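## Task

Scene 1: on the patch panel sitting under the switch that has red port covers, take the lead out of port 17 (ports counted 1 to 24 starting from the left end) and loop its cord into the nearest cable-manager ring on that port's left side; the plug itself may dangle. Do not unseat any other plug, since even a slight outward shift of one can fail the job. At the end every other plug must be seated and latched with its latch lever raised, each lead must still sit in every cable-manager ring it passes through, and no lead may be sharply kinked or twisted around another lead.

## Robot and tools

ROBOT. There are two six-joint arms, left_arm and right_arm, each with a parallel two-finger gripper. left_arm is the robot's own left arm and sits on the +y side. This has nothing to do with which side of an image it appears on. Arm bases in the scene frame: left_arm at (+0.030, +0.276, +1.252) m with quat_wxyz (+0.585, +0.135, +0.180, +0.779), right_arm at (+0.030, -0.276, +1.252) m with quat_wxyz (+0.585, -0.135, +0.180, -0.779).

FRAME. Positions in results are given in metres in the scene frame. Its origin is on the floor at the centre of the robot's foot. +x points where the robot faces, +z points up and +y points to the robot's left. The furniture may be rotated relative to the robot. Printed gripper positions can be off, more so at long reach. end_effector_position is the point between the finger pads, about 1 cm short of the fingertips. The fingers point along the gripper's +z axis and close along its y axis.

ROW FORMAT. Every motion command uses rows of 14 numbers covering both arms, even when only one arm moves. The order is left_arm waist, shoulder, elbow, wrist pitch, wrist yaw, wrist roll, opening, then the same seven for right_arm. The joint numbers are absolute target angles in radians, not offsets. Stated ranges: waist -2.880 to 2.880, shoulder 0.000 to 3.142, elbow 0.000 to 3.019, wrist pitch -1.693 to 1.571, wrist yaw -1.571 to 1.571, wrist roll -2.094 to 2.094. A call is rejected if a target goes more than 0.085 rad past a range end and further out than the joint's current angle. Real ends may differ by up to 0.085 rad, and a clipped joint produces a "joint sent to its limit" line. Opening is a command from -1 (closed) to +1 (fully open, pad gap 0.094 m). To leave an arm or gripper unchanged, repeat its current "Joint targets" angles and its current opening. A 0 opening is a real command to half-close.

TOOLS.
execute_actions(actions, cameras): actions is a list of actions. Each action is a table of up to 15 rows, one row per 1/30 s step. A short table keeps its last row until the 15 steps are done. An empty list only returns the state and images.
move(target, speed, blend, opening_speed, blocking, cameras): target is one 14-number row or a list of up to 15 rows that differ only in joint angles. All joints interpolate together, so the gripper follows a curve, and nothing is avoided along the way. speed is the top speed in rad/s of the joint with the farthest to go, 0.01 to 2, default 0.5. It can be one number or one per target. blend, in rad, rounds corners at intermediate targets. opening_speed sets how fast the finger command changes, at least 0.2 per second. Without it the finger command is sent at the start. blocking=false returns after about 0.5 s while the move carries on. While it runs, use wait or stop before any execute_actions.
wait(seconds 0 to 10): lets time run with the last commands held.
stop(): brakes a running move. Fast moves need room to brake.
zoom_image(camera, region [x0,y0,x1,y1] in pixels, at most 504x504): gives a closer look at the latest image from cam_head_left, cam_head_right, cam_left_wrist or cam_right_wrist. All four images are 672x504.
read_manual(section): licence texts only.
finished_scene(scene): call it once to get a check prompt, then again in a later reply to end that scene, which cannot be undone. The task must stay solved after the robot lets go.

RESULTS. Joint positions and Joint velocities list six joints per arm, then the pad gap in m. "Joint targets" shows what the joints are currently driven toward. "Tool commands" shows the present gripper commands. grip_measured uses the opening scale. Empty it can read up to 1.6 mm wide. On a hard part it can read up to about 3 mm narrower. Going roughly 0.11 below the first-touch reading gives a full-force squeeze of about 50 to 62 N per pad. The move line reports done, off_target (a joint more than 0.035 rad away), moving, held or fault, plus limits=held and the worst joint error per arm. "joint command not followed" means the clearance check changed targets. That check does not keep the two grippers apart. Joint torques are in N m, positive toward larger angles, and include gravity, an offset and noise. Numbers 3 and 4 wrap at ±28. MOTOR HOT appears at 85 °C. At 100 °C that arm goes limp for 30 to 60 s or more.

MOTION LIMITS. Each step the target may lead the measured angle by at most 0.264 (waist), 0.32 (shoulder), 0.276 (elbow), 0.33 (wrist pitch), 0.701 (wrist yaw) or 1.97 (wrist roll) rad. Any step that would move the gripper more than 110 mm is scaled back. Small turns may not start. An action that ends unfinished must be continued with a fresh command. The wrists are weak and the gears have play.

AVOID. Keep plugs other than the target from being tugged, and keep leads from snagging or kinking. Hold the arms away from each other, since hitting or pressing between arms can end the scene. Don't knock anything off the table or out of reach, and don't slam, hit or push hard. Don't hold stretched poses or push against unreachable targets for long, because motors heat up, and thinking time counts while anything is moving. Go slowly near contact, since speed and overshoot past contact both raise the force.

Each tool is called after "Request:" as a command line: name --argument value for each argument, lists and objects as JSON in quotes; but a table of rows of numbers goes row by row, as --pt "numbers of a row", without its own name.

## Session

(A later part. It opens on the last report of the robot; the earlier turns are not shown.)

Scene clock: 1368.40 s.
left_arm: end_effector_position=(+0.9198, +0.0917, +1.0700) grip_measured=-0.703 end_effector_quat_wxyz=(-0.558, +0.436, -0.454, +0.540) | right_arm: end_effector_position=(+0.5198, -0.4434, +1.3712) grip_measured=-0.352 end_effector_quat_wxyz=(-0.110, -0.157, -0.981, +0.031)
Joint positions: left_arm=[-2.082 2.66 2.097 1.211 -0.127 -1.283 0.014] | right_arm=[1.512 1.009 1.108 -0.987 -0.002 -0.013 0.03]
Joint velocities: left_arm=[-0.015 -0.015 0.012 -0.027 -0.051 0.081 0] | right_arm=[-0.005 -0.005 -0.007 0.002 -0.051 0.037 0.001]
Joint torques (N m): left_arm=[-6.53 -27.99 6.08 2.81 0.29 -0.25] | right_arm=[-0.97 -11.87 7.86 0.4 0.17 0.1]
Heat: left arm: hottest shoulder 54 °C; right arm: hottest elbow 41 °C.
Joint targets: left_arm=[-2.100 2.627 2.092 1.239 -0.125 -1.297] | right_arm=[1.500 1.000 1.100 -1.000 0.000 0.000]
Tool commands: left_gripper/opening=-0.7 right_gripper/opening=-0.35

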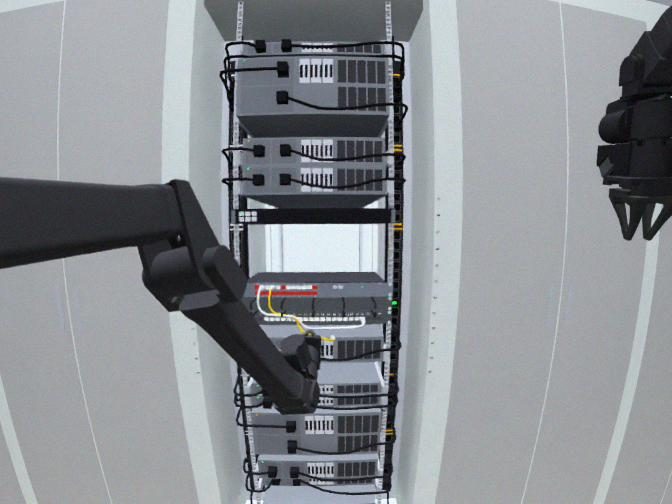

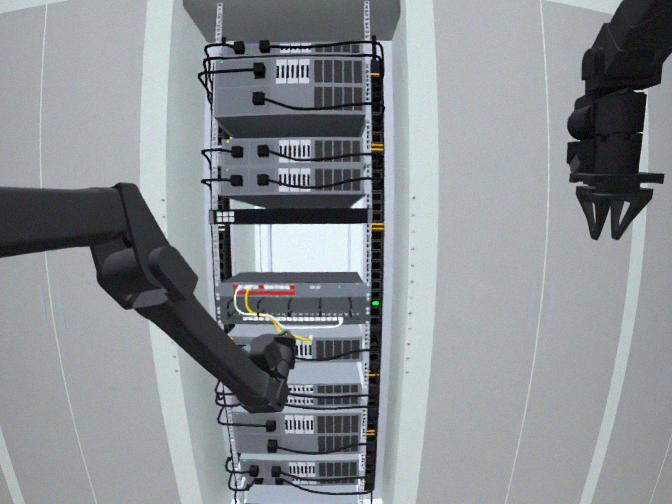

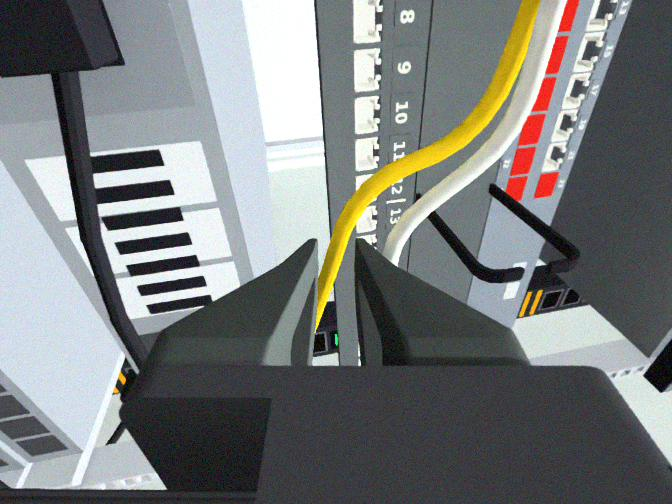

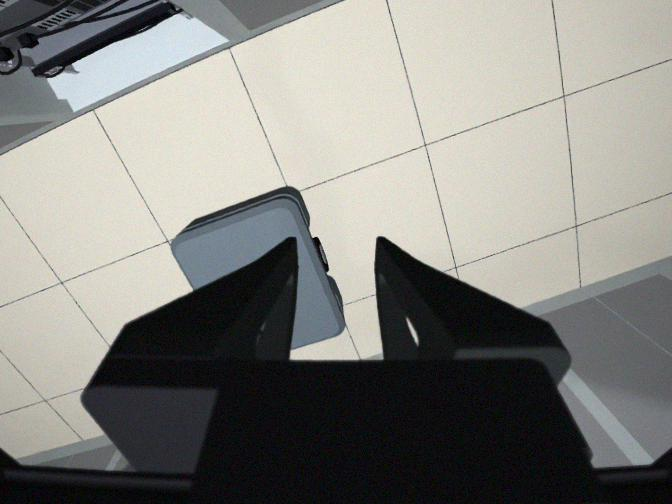

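Request:
move --target '[-2.1,2.627,2.092,1.24,-0.125,-1.297,-1,1.5,1.0,1.1,-1.0,0,0,-0.35]' --opening_speed 0.4

Request:
zoom_image --camera "cam_head_left" --region '[230, 270, 380, 420]'

Request:
zoom_image --camera "cam_left_wrist" --region '[160, 100, 560, 400]'

Scene clock: 1387.93 s.
left_arm: end_effector_position=(+0.9202, +0.0921, +1.0720) grip_measured=-0.918 end_effector_quat_wxyz=(-0.559, +0.435, -0.452, +0.541) | right_arm: end_effector_position=(+0.5198, -0.4434, +1.3712) grip_measured=-0.352 end_effector_quat_wxyz=(-0.110, -0.157, -0.981, +0.031)
Joint positions: left_arm=[-2.082 2.658 2.097 1.214 -0.127 -1.283 0.004] | right_arm=[1.512 1.009 1.108 -0.987 -0.002 -0.013 0.03]
Joint velocities: left_arm=[-0.015 -0.015 -0.002 -0.007 -0.007 0.066 -0.001] | right_arm=[-0.005 -0.015 -0.002 0.007 0.022 -0.022 0]
Joint torques (N m): left_arm=[-6.77 -27.58 6.02 2.67 0.28 -0.23] | right_arm=[-0.85 -11.58 7.72 0.53 0.13 0.14]
Heat: left arm: hottest shoulder 55 °C; right arm: hottest elbow 41 °C.
Joint targets: left_arm=[-2.100 2.626 2.092 1.240 -0.125 -1.297] | right_arm=[1.500 1.000 1.100 -1.000 0.000 0.000]
move: done

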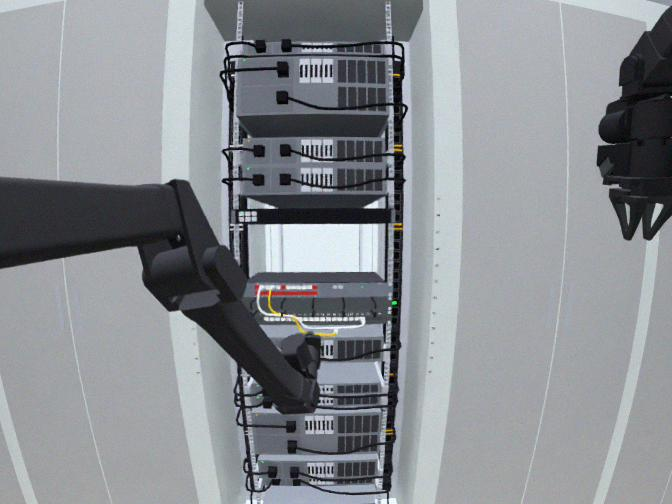

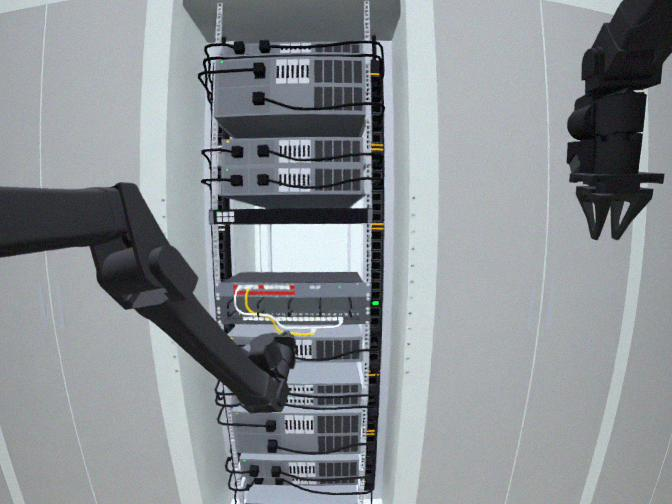

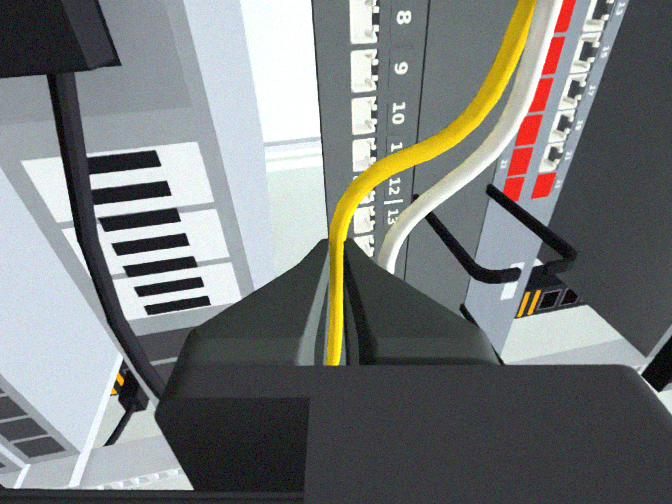

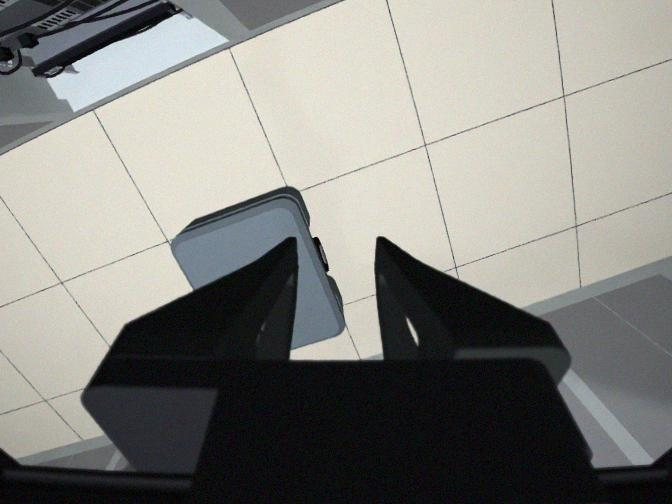

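Scaled by 3.360 from the camera's 672x504 image, which has a finer 960x720 frame.

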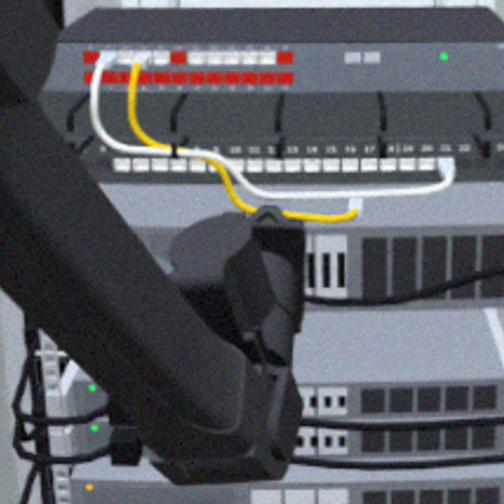

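Scaled by 1.260 from the camera's 672x504 image, which has a finer 960x720 frame.

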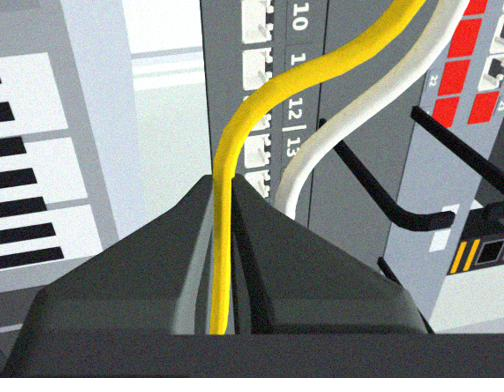

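Request:
move --target '[-2.1,2.627,2.092,1.24,-0.125,-1.297,-0.7,1.5,1.0,1.1,-1.0,0,0,-0.35]' --opening_speed 0.4 --cameras '[]'

Request:
move --target '[-2.14,2.627,2.092,1.24,-0.125,-1.297,-0.7,1.5,1.0,1.1,-1.0,0,0,-0.35]' --speed 0.1

Request:
zoom_image --camera "cam_head_left" --region '[230, 270, 380, 420]'

Request:
zoom_image --camera "cam_head_right" --region '[210, 270, 360, 420]'

Scene clock: 1424.20 s.
left_arm: end_effector_position=(+0.9202, +0.0921, +1.0720) grip_measured=-0.704 end_effector_quat_wxyz=(-0.559, +0.435, -0.452, +0.541) | right_arm: end_effector_position=(+0.5198, -0.4434, +1.3712) grip_measured=-0.352 end_effector_quat_wxyz=(-0.110, -0.157, -0.981, +0.031)
Joint positions: left_arm=[-2.082 2.658 2.097 1.214 -0.127 -1.283 0.014] | right_arm=[1.512 1.009 1.108 -0.987 -0.002 -0.013 0.03]
Joint velocities: left_arm=[-0.024 0.005 0.007 -0.007 -0.022 0.051 0.001] | right_arm=[-0.005 -0.005 -0.017 -0.017 -0.037 0.051 0.001]
Joint torques (N m): left_arm=[-6.65 -27.99 6.05 2.66 0.27 -0.23] | right_arm=[-1.55 -11.75 7.56 0.59 0.11 0.1]
Heat: left arm: hottest shoulder 56 °C; right arm: hottest elbow 41 °C.
Joint targets: left_arm=[-2.100 2.627 2.092 1.240 -0.125 -1.297] | right_arm=[1.500 1.000 1.100 -1.000 0.000 0.000]
move: done
No camera images: "cameras" was empty.

Scene clock: 1425.23 s.
left_arm: end_effector_position=(+0.9132, +0.0547, +1.0803) grip_measured=-0.703 end_effector_quat_wxyz=(-0.546, +0.430, -0.454, +0.557) | right_arm: end_effector_position=(+0.5198, -0.4434, +1.3712) grip_measured=-0.352 end_effector_quat_wxyz=(-0.110, -0.157, -0.981, +0.031)
Joint positions: left_arm=[-2.125 2.658 2.097 1.214 -0.127 -1.283 0.014] | right_arm=[1.512 1.009 1.108 -0.987 -0.002 -0.013 0.03]
Joint velocities: left_arm=[-0.005 0.005 -0.007 0.002 0.051 -0.11 0] | right_arm=[-0.024 -0.015 0.017 -0.017 0.037 -0.037 -0.001]
Joint torques (N m): left_arm=[-7.3 -27.52 5.91 2.67 0.26 -0.21] | right_arm=[-0.97 -11.93 7.71 0.66 0.18 0.13]
Heat: left arm: hottest shoulder 56 °C; right arm: hottest elbow 41 °C.
Joint targets: left_arm=[-2.141 2.627 2.092 1.240 -0.125 -1.297] | right_arm=[1.500 1.000 1.100 -1.000 0.000 0.000]
move: done

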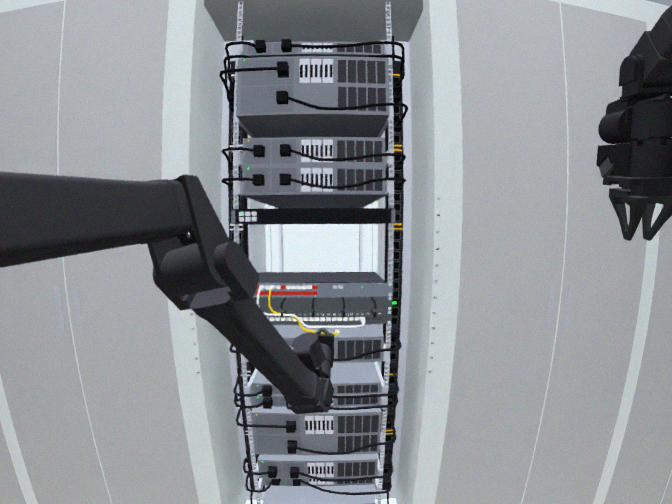

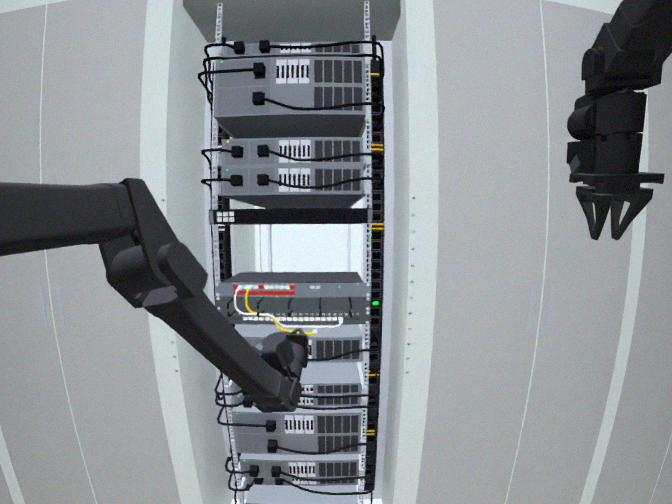

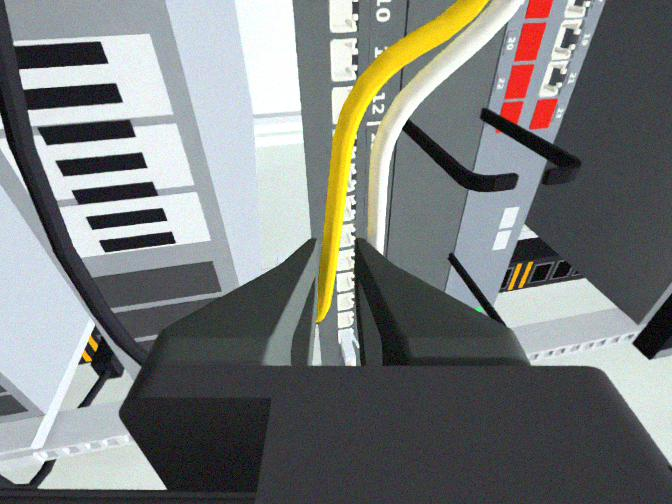

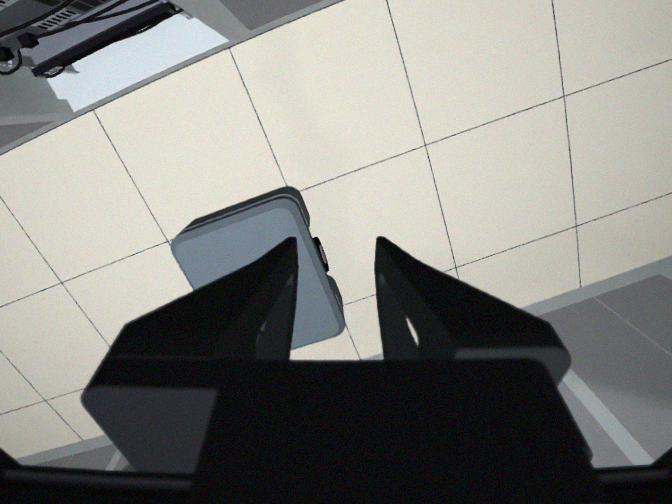

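Scaled by 3.360 from the camera's 672x504 image, which has a finer 960x720 frame.

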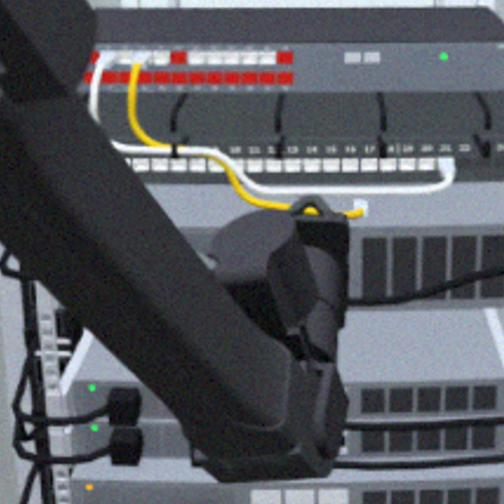

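Scaled by 3.360 from the camera's 672x504 image, which has a finer 960x720 frame.

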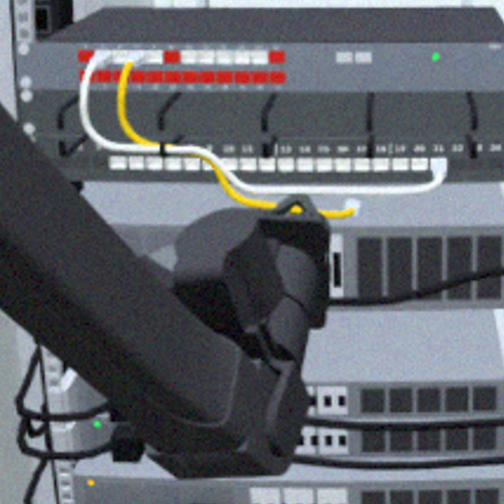

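Request:
move --target '[-2.14,2.6,2.022,1.286,-0.125,-1.297,-0.7,1.5,1.0,1.1,-1.0,0,0,-0.35]' --speed 0.15 --cameras '["cam_head_left","cam_left_wrist"]'

Request:
zoom_image --camera "cam_head_left" --region '[230, 270, 380, 420]'

Scene clock: 1442.63 s.
left_arm: end_effector_position=(+0.8998, +0.0574, +1.0787) grip_measured=-0.703 end_effector_quat_wxyz=(-0.545, +0.430, -0.455, +0.557) | right_arm: end_effector_position=(+0.5198, -0.4434, +1.3712) grip_measured=-0.352 end_effector_quat_wxyz=(-0.110, -0.157, -0.981, +0.031)
Joint positions: left_arm=[-2.125 2.635 2.028 1.257 -0.127 -1.283 0.014] | right_arm=[1.512 1.009 1.108 -0.987 -0.002 -0.013 0.03]
Joint velocities: left_arm=[-0.015 -0.005 -0.007 0.007 -0.022 0.037 0] | right_arm=[-0.005 -0.005 0.012 -0.007 -0.022 -0.051 0]
Joint torques (N m): left_arm=[-6.77 -27.81 5.63 2.7 0.3 -0.24] | right_arm=[-0.79 -11.87 7.76 0.53 0.12 0.1]
Heat: left arm: hottest shoulder 56 °C; right arm: hottest elbow 41 °C.
Joint targets: left_arm=[-2.140 2.600 2.023 1.286 -0.125 -1.297] | right_arm=[1.500 1.000 1.100 -1.000 0.000 0.000]
move: done
Images, in order (width x height): cam_head_left 672x504, cam_left_wrist 672x504.

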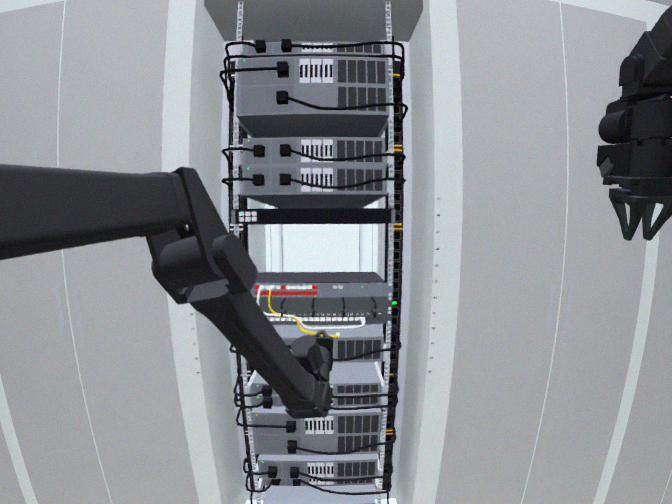

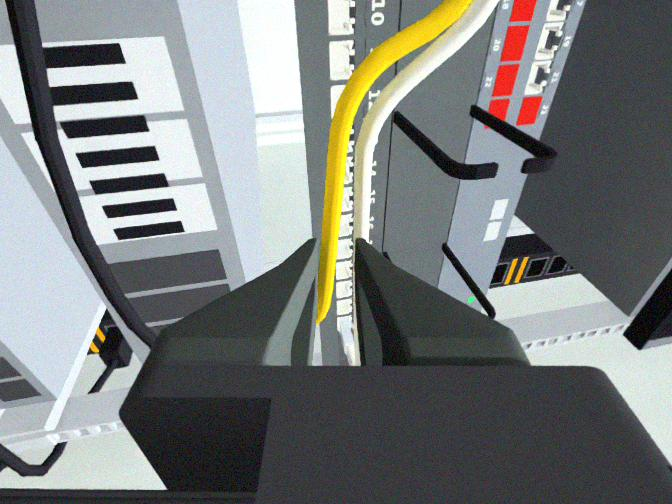

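Scaled by 3.360 from the camera's 672x504 image, which has a finer 960x720 frame.

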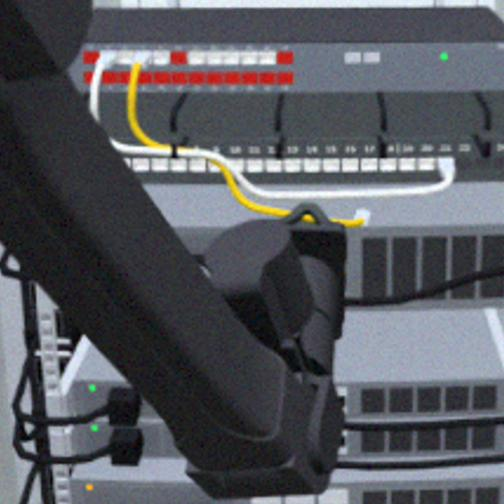

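Request:
move --target '[-2.14,2.6,2.022,1.286,-0.125,-1.297,-1,1.5,1.0,1.1,-1.0,0,0,-0.35]' --opening_speed 0.4 --cameras '["cam_head_left","cam_left_wrist"]'

Request:
zoom_image --camera "cam_head_left" --region '[260, 280, 360, 380]'

Request:
zoom_image --camera "cam_left_wrist" --region '[200, 100, 500, 400]'

Scene clock: 1452.53 s.
left_arm: end_effector_position=(+0.8994, +0.0573, +1.0780) grip_measured=-0.919 end_effector_quat_wxyz=(-0.545, +0.431, -0.456, +0.556) | right_arm: end_effector_position=(+0.5198, -0.4434, +1.3712) grip_measured=-0.352 end_effector_quat_wxyz=(-0.110, -0.157, -0.981, +0.031)
Joint positions: left_arm=[-2.125 2.635 2.026 1.257 -0.127 -1.283 0.004] | right_arm=[1.512 1.009 1.108 -0.987 -0.002 -0.013 0.03]
Joint velocities: left_arm=[0.005 -0.005 -0.012 -0.007 -0.007 -0.022 -0.001] | right_arm=[-0.005 -0.005 0.012 -0.002 -0.037 -0.007 0]
Joint torques (N m): left_arm=[-6.65 -27.75 5.74 2.78 0.29 -0.23] | right_arm=[-1.61 -12.16 7.66 0.55 0.08 0.11]
Heat: left arm: hottest shoulder 56 °C; right arm: hottest elbow 41 °C.
Joint targets: left_arm=[-2.140 2.600 2.021 1.286 -0.125 -1.297] | right_arm=[1.500 1.000 1.100 -1.000 0.000 0.000]
move: done
Images, in order (width x height): cam_head_left 672x504, cam_left_wrist 672x504.

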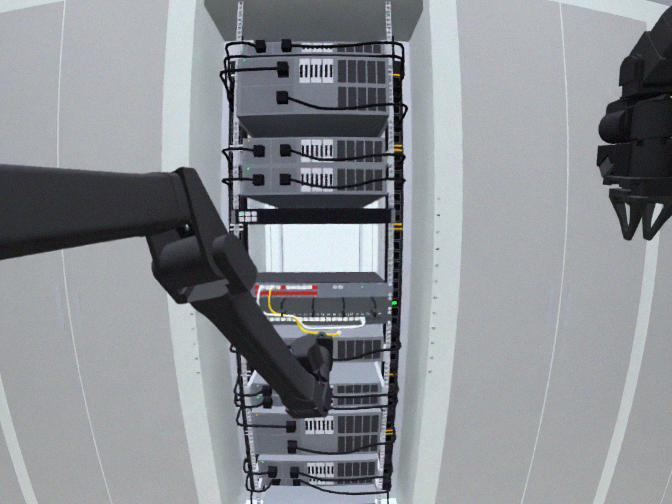

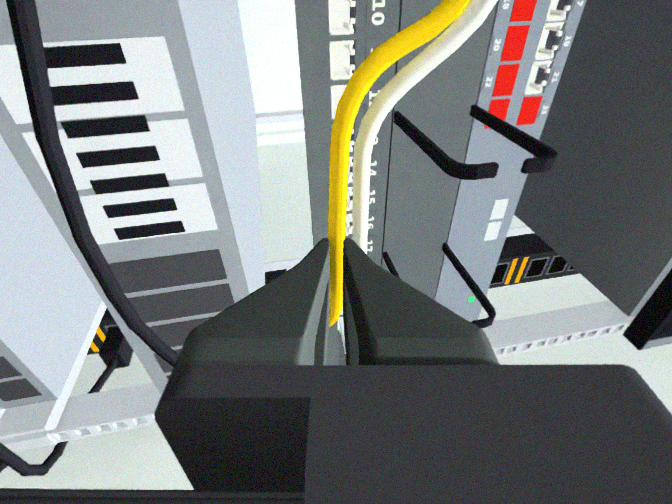

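Scaled by 5.040 from the camera's 672x504 image, which has a finer 960x720 frame.

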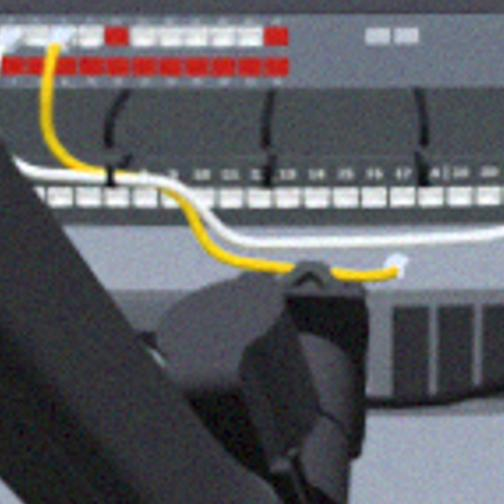

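Scaled by 1.680 from the camera's 672x504 image, which has a finer 960x720 frame.

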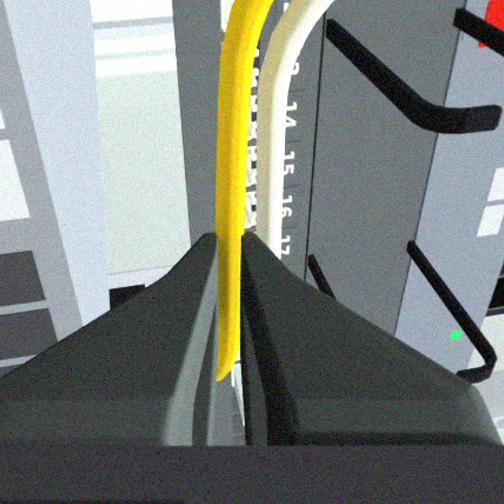

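Request:
move --target '[-2.14,2.6,2.022,1.286,-0.125,-1.297,-0.6,1.5,1.0,1.1,-1.0,0,0,-0.35]' --opening_speed 0.4 --cameras '[]'

Request:
move --target '[-2.14,2.575,1.92,1.363,-0.125,-1.297,-0.6,1.5,1.0,1.1,-1.0,0,0,-0.35]' --speed 0.15 --cameras '["cam_head_left","cam_left_wrist"]'

Request:
zoom_image --camera "cam_head_left" --region '[260, 280, 360, 380]'

Request:
zoom_image --camera "cam_left_wrist" --region '[200, 100, 500, 400]'

Scene clock: 1501.60 s.
left_arm: end_effector_position=(+0.8994, +0.0573, +1.0780) grip_measured=-0.604 end_effector_quat_wxyz=(-0.545, +0.431, -0.456, +0.556) | right_arm: end_effector_position=(+0.5198, -0.4434, +1.3712) grip_measured=-0.352 end_effector_quat_wxyz=(-0.110, -0.157, -0.981, +0.031)
Joint positions: left_arm=[-2.125 2.635 2.026 1.257 -0.127 -1.283 0.019] | right_arm=[1.512 1.009 1.108 -0.987 -0.002 -0.013 0.03]
Joint velocities: left_arm=[-0.015 0.005 -0.012 -0.007 0.007 0.037 -0.001] | right_arm=[0.005 -0.005 -0.002 -0.012 0.022 0.007 -0.001]
Joint torques (N m): left_arm=[-6.83 -27.87 5.75 2.71 0.28 -0.24] | right_arm=[-0.62 -11.93 7.71 0.39 0.11 0.19]
Heat: left arm: hottest shoulder 57 °C; right arm: hottest elbow 41 °C.
Joint targets: left_arm=[-2.140 2.600 2.022 1.286 -0.125 -1.297] | right_arm=[1.500 1.000 1.100 -1.000 0.000 0.000]
move: done
No camera images: "cameras" was empty.

Scene clock: 1502.77 s.
left_arm: end_effector_position=(+0.8749, +0.0616, +1.0728) grip_measured=-0.603 end_effector_quat_wxyz=(-0.545, +0.431, -0.456, +0.556) | right_arm: end_effector_position=(+0.5198, -0.4434, +1.3712) grip_measured=-0.352 end_effector_quat_wxyz=(-0.110, -0.157, -0.981, +0.031)
Joint positions: left_arm=[-2.125 2.611 1.925 1.334 -0.127 -1.283 0.019] | right_arm=[1.512 1.009 1.108 -0.987 -0.002 -0.013 0.03]
Joint velocities: left_arm=[0.005 -0.024 -0.007 0.002 -0.022 -0.037 0.001] | right_arm=[0.005 -0.015 -0.007 0.007 0.022 0.022 0]
Joint torques (N m): left_arm=[-6.65 -27.05 5.12 2.82 0.28 -0.23] | right_arm=[-1.38 -11.28 7.71 0.29 0.14 0.12]
Heat: left arm: hottest shoulder 57 °C; right arm: hottest elbow 41 °C.
Joint targets: left_arm=[-2.140 2.575 1.920 1.362 -0.125 -1.297] | right_arm=[1.500 1.000 1.100 -1.000 0.000 0.000]
move: off_target (left_arm); left_arm: the shoulder is farthest, 0.036 rad from its target
Images, in order (width x height): cam_head_left 672x504, cam_left_wrist 672x504.

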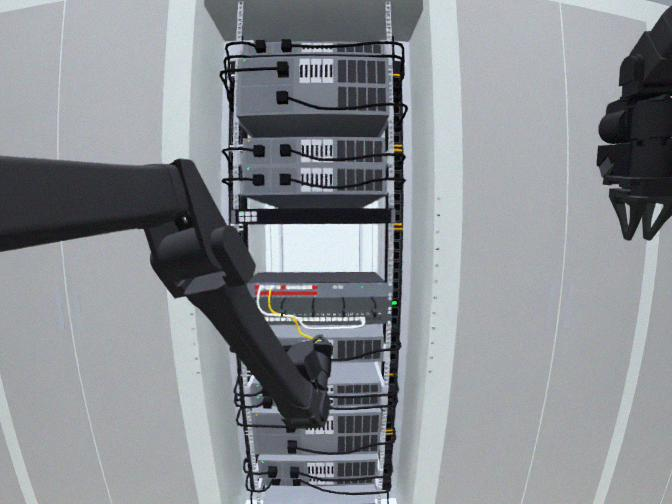

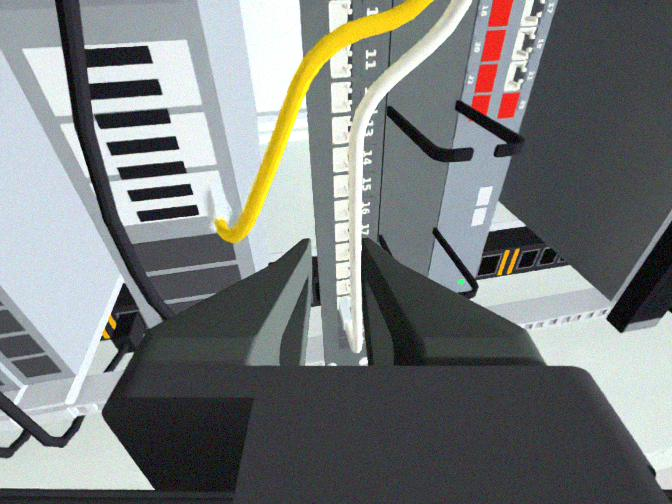

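Scaled by 5.040 from the camera's 672x504 image, which has a finer 960x720 frame.

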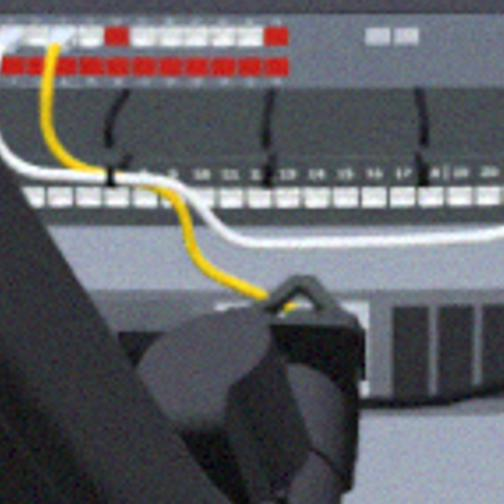

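Scaled by 1.680 from the camera's 672x504 image, which has a finer 960x720 frame.

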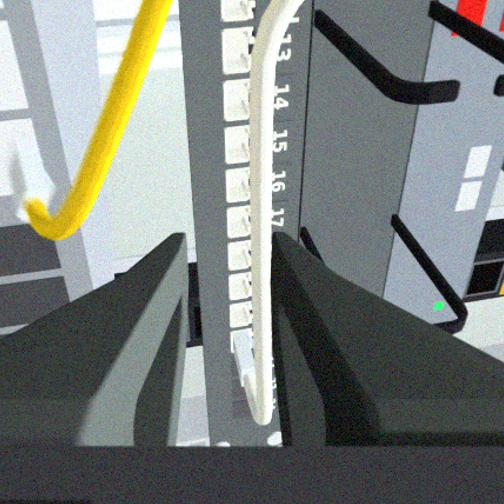

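Request:
move --target '[-2.115,2.695,1.99,1.39,-0.125,-1.297,-0.2,1.5,1.0,1.1,-1.0,0,0,-0.35]' --speed 0.15 --cameras '["cam_head_left","cam_left_wrist"]'

Request:
zoom_image --camera "cam_head_left" --region '[260, 280, 360, 380]'

Scene clock: 1539.57 s.
left_arm: end_effector_position=(+0.8553, +0.0558, +1.0304) grip_measured=-0.203 end_effector_quat_wxyz=(-0.540, +0.434, -0.464, +0.552) | right_arm: end_effector_position=(+0.5198, -0.4434, +1.3712) grip_measured=-0.352 end_effector_quat_wxyz=(-0.110, -0.157, -0.981, +0.031)
Joint positions: left_arm=[-2.125 2.689 1.954 1.362 -0.127 -1.283 0.037] | right_arm=[1.512 1.009 1.108 -0.987 -0.002 -0.013 0.03]
Joint velocities: left_arm=[0.015 -0.005 -0.017 0.002 0.051 -0.037 0] | right_arm=[-0.005 -0.005 -0.002 -0.002 -0.037 -0.037 0]
Joint torques (N m): left_arm=[-5.07 -22.89 8.31 2.74 0.3 -0.22] | right_arm=[-1.2 -11.75 7.68 0.53 0.12 0.08]
Heat: left arm: hottest shoulder 54 °C; right arm: hottest elbow 41 °C.
Joint targets: left_arm=[-2.115 2.694 1.990 1.390 -0.125 -1.297] | right_arm=[1.500 1.000 1.100 -1.000 0.000 0.000]
move: off_target (left_arm); left_arm: the elbow is farthest, 0.036 rad from its target
Images, in order (width x height): cam_head_left 672x504, cam_left_wrist 672x504.

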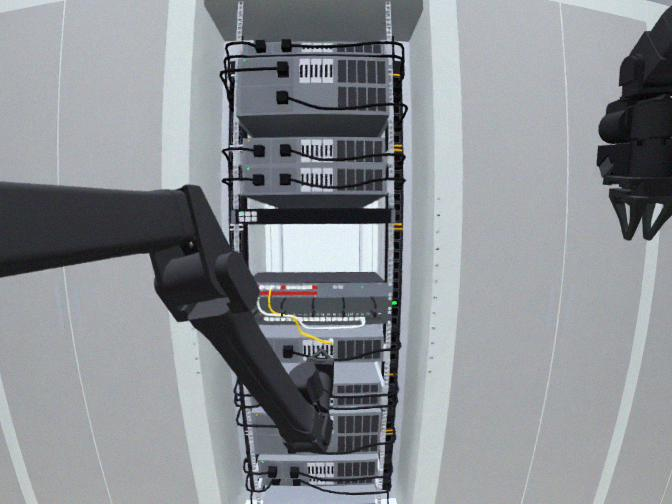

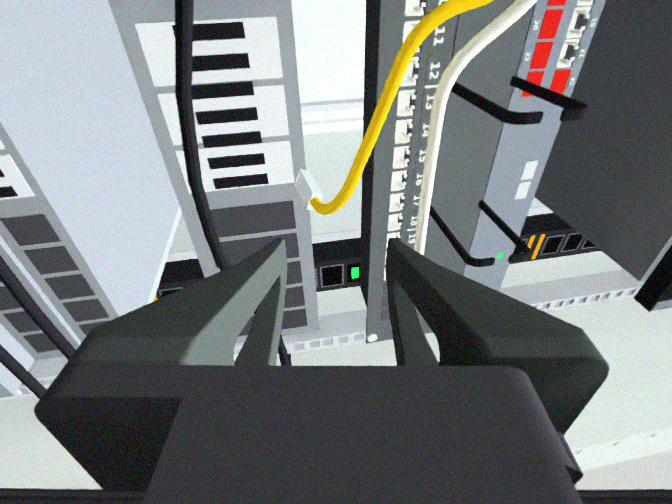

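Scaled by 5.040 from the camera's 672x504 image, which has a finer 960x720 frame.

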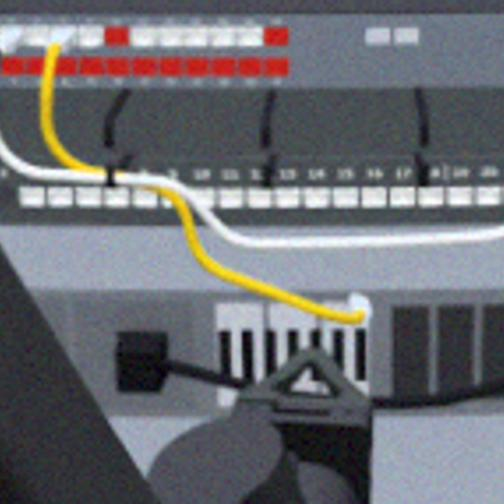

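Request:
move --target '[-2.1,2.779,2.27,1.18,-0.12,-1.297,-0.2,1.5,1.0,1.1,-1.0,0,0,-0.35]' --speed 0.2 --cameras '["cam_head_left","cam_left_wrist"]'

Request:
zoom_image --camera "cam_head_left" --region '[260, 280, 360, 380]'

Scene clock: 1569.37 s.
left_arm: end_effector_position=(+0.9134, +0.0503, +1.0474) grip_measured=-0.203 end_effector_quat_wxyz=(-0.548, +0.428, -0.453, +0.558) | right_arm: end_effector_position=(+0.5198, -0.4434, +1.3712) grip_measured=-0.352 end_effector_quat_wxyz=(-0.110, -0.157, -0.981, +0.031)
Joint positions: left_arm=[-2.12 2.763 2.224 1.197 -0.122 -1.283 0.037] | right_arm=[1.512 1.009 1.108 -0.987 -0.002 -0.013 0.03]
Joint velocities: left_arm=[-0.015 -0.005 0.002 0.007 -0.022 -0.007 0] | right_arm=[-0.005 -0.015 0.002 -0.002 -0.037 0.066 0.001]
Joint torques (N m): left_arm=[-4.42 -23.24 10.48 0.99 0.31 -0.22] | right_arm=[-1.2 -12.04 7.61 0.59 0.16 0.09]
Heat: left arm: hottest shoulder 50 °C; right arm: hottest elbow 41 °C.
Joint targets: left_arm=[-2.099 2.780 2.270 1.181 -0.119 -1.297] | right_arm=[1.500 1.000 1.100 -1.000 0.000 0.000]
move: off_target (left_arm); left_arm: the elbow is farthest, 0.046 rad from its target
Images, in order (width x height): cam_head_left 672x504, cam_left_wrist 672x504.

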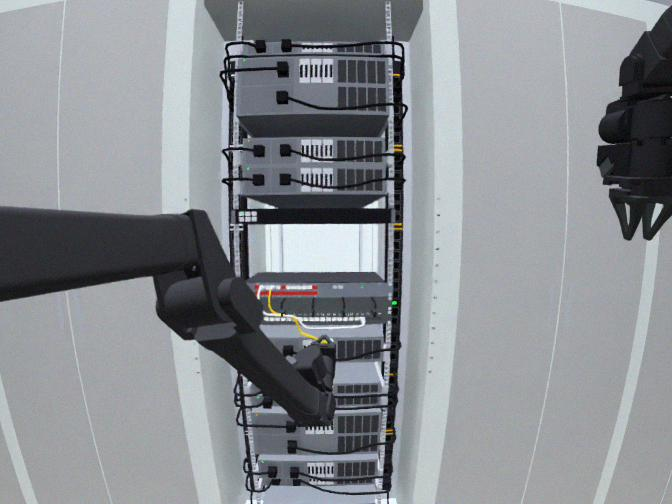

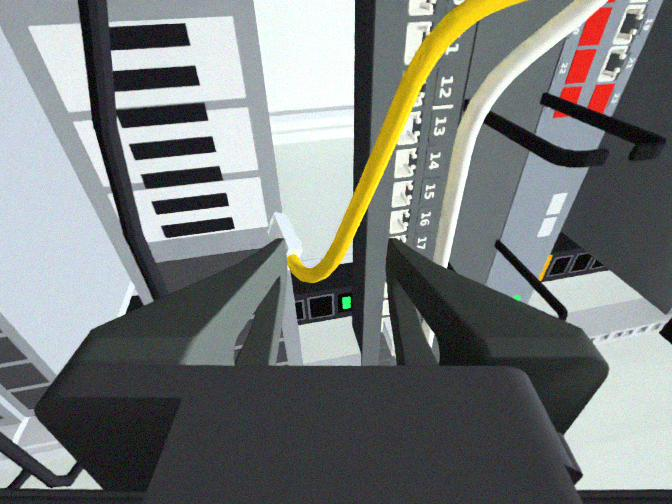

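Scaled by 5.040 from the camera's 672x504 image, which has a finer 960x720 frame.

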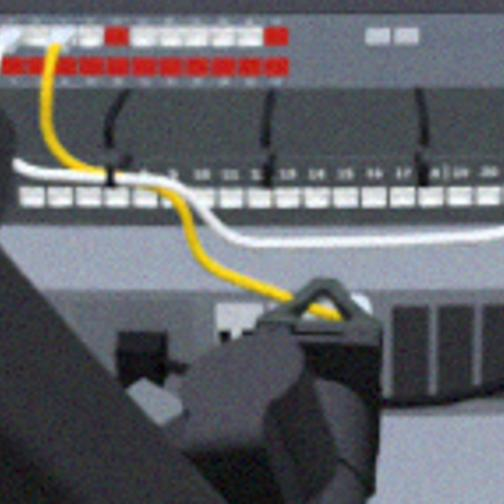

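Request:
move --target '[-2.1,2.815,2.349,1.138,-0.12,-1.297,-0.2,1.5,1.0,1.1,-1.0,0,0,-0.35]' --speed 0.15 --cameras '["cam_head_left","cam_left_wrist"]'

Request:
zoom_image --camera "cam_left_wrist" --region '[200, 100, 500, 400]'

Request:
zoom_image --camera "cam_head_left" --region '[260, 280, 360, 380]'

Scene clock: 1596.27 s.
left_arm: end_effector_position=(+0.9232, +0.0474, +1.0448) grip_measured=-0.203 end_effector_quat_wxyz=(-0.548, +0.428, -0.453, +0.558) | right_arm: end_effector_position=(+0.5198, -0.4434, +1.3712) grip_measured=-0.352 end_effector_quat_wxyz=(-0.110, -0.157, -0.981, +0.031)
Joint positions: left_arm=[-2.12 2.796 2.301 1.154 -0.122 -1.283 0.037] | right_arm=[1.512 1.009 1.108 -0.987 -0.002 -0.013 0.03]
Joint velocities: left_arm=[-0.005 0.015 -0.002 -0.007 -0.022 0.037 0] | right_arm=[0.005 -0.015 -0.012 -0.017 0.051 -0.022 0.001]
Joint torques (N m): left_arm=[-4.54 -23.53 10.97 1.05 0.32 -0.23] | right_arm=[-1.14 -11.52 7.82 0.49 0.19 0.11]
Heat: left arm: hottest shoulder 52 °C; right arm: hottest elbow 41 °C.
Joint targets: left_arm=[-2.100 2.814 2.349 1.138 -0.120 -1.297] | right_arm=[1.500 1.000 1.100 -1.000 0.000 0.000]
move: off_target (left_arm); left_arm: the elbow is farthest, 0.048 rad from its target
Images, in order (width x height): cam_head_left 672x504, cam_left_wrist 672x504.

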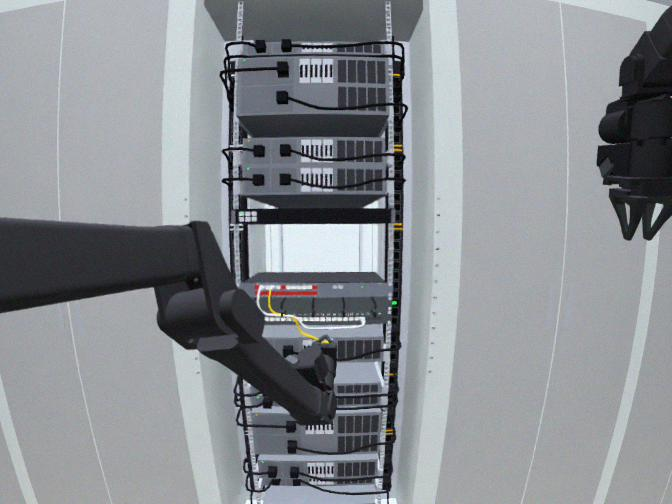

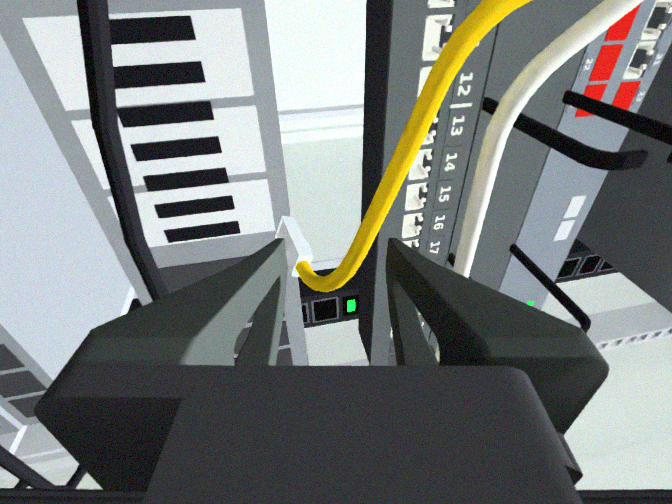

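Scaled by 1.680 from the camera's 672x504 image, which has a finer 960x720 frame.

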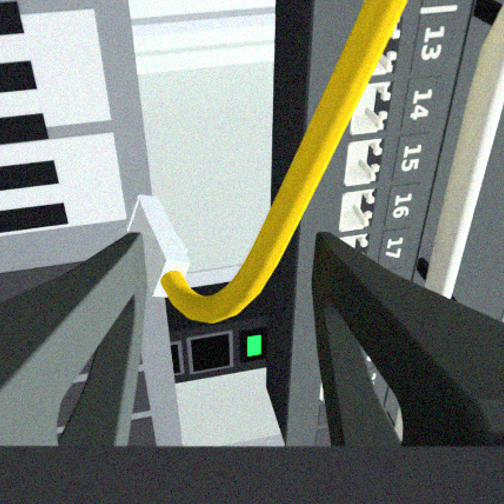

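Scaled by 5.040 from the camera's 672x504 image, which has a finer 960x720 frame.

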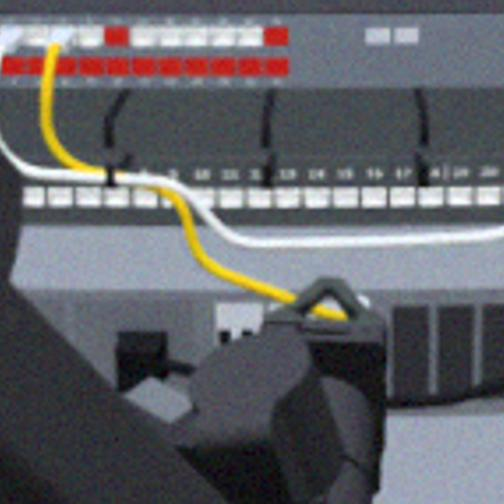

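Request:
move --target '[-2.085,2.842,2.41,1.108,-0.12,-1.297,-0.2,1.5,1.0,1.1,-1.0,0,0,-0.35]' --speed 0.12 --cameras '["cam_left_wrist"]'

Request:
zoom_image --camera "cam_left_wrist" --region '[200, 100, 500, 400]'

Scene clock: 1604.97 s.
left_arm: end_effector_position=(+0.9321, +0.0605, +1.0384) grip_measured=-0.203 end_effector_quat_wxyz=(-0.554, +0.430, -0.451, +0.552) | right_arm: end_effector_position=(+0.5198, -0.4434, +1.3712) grip_measured=-0.352 end_effector_quat_wxyz=(-0.110, -0.157, -0.981, +0.031)
Joint positions: left_arm=[-2.103 2.826 2.361 1.125 -0.122 -1.283 0.037] | right_arm=[1.512 1.009 1.108 -0.987 -0.002 -0.013 0.03]
Joint velocities: left_arm=[-0.005 -0.005 0.017 0.012 -0.007 -0.022 0.001] | right_arm=[-0.005 -0.005 0.017 -0.022 0.007 -0.037 0]
Joint torques (N m): left_arm=[-4.72 -23.71 11.14 1.09 0.29 -0.23] | right_arm=[-1.55 -12.28 7.62 0.72 0.21 0.08]
Heat: left arm: hottest shoulder 51 °C; right arm: hottest elbow 41 °C.
Joint targets: left_arm=[-2.085 2.843 2.410 1.109 -0.120 -1.297] | right_arm=[1.500 1.000 1.100 -1.000 0.000 0.000]
move: off_target (left_arm); left_arm: the elbow is farthest, 0.049 rad from its target
Images, in order (width x height): cam_left_wrist 672x504.

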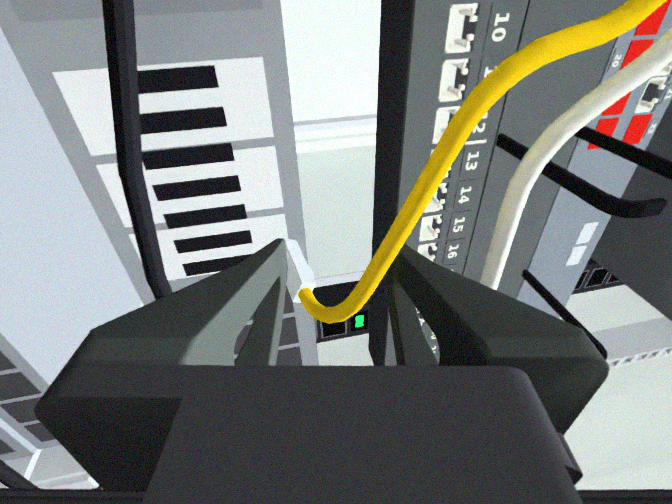

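Scaled by 1.680 from the camera's 672x504 image, which has a finer 960x720 frame.

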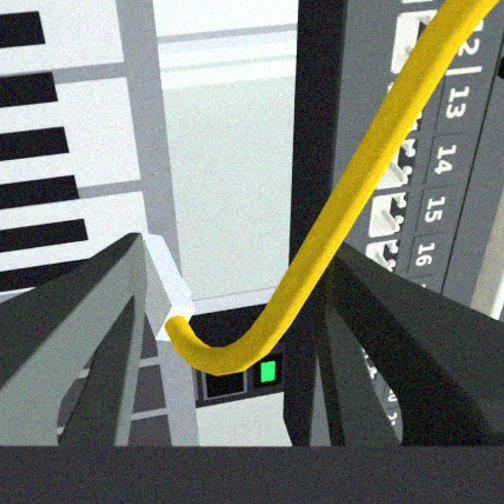

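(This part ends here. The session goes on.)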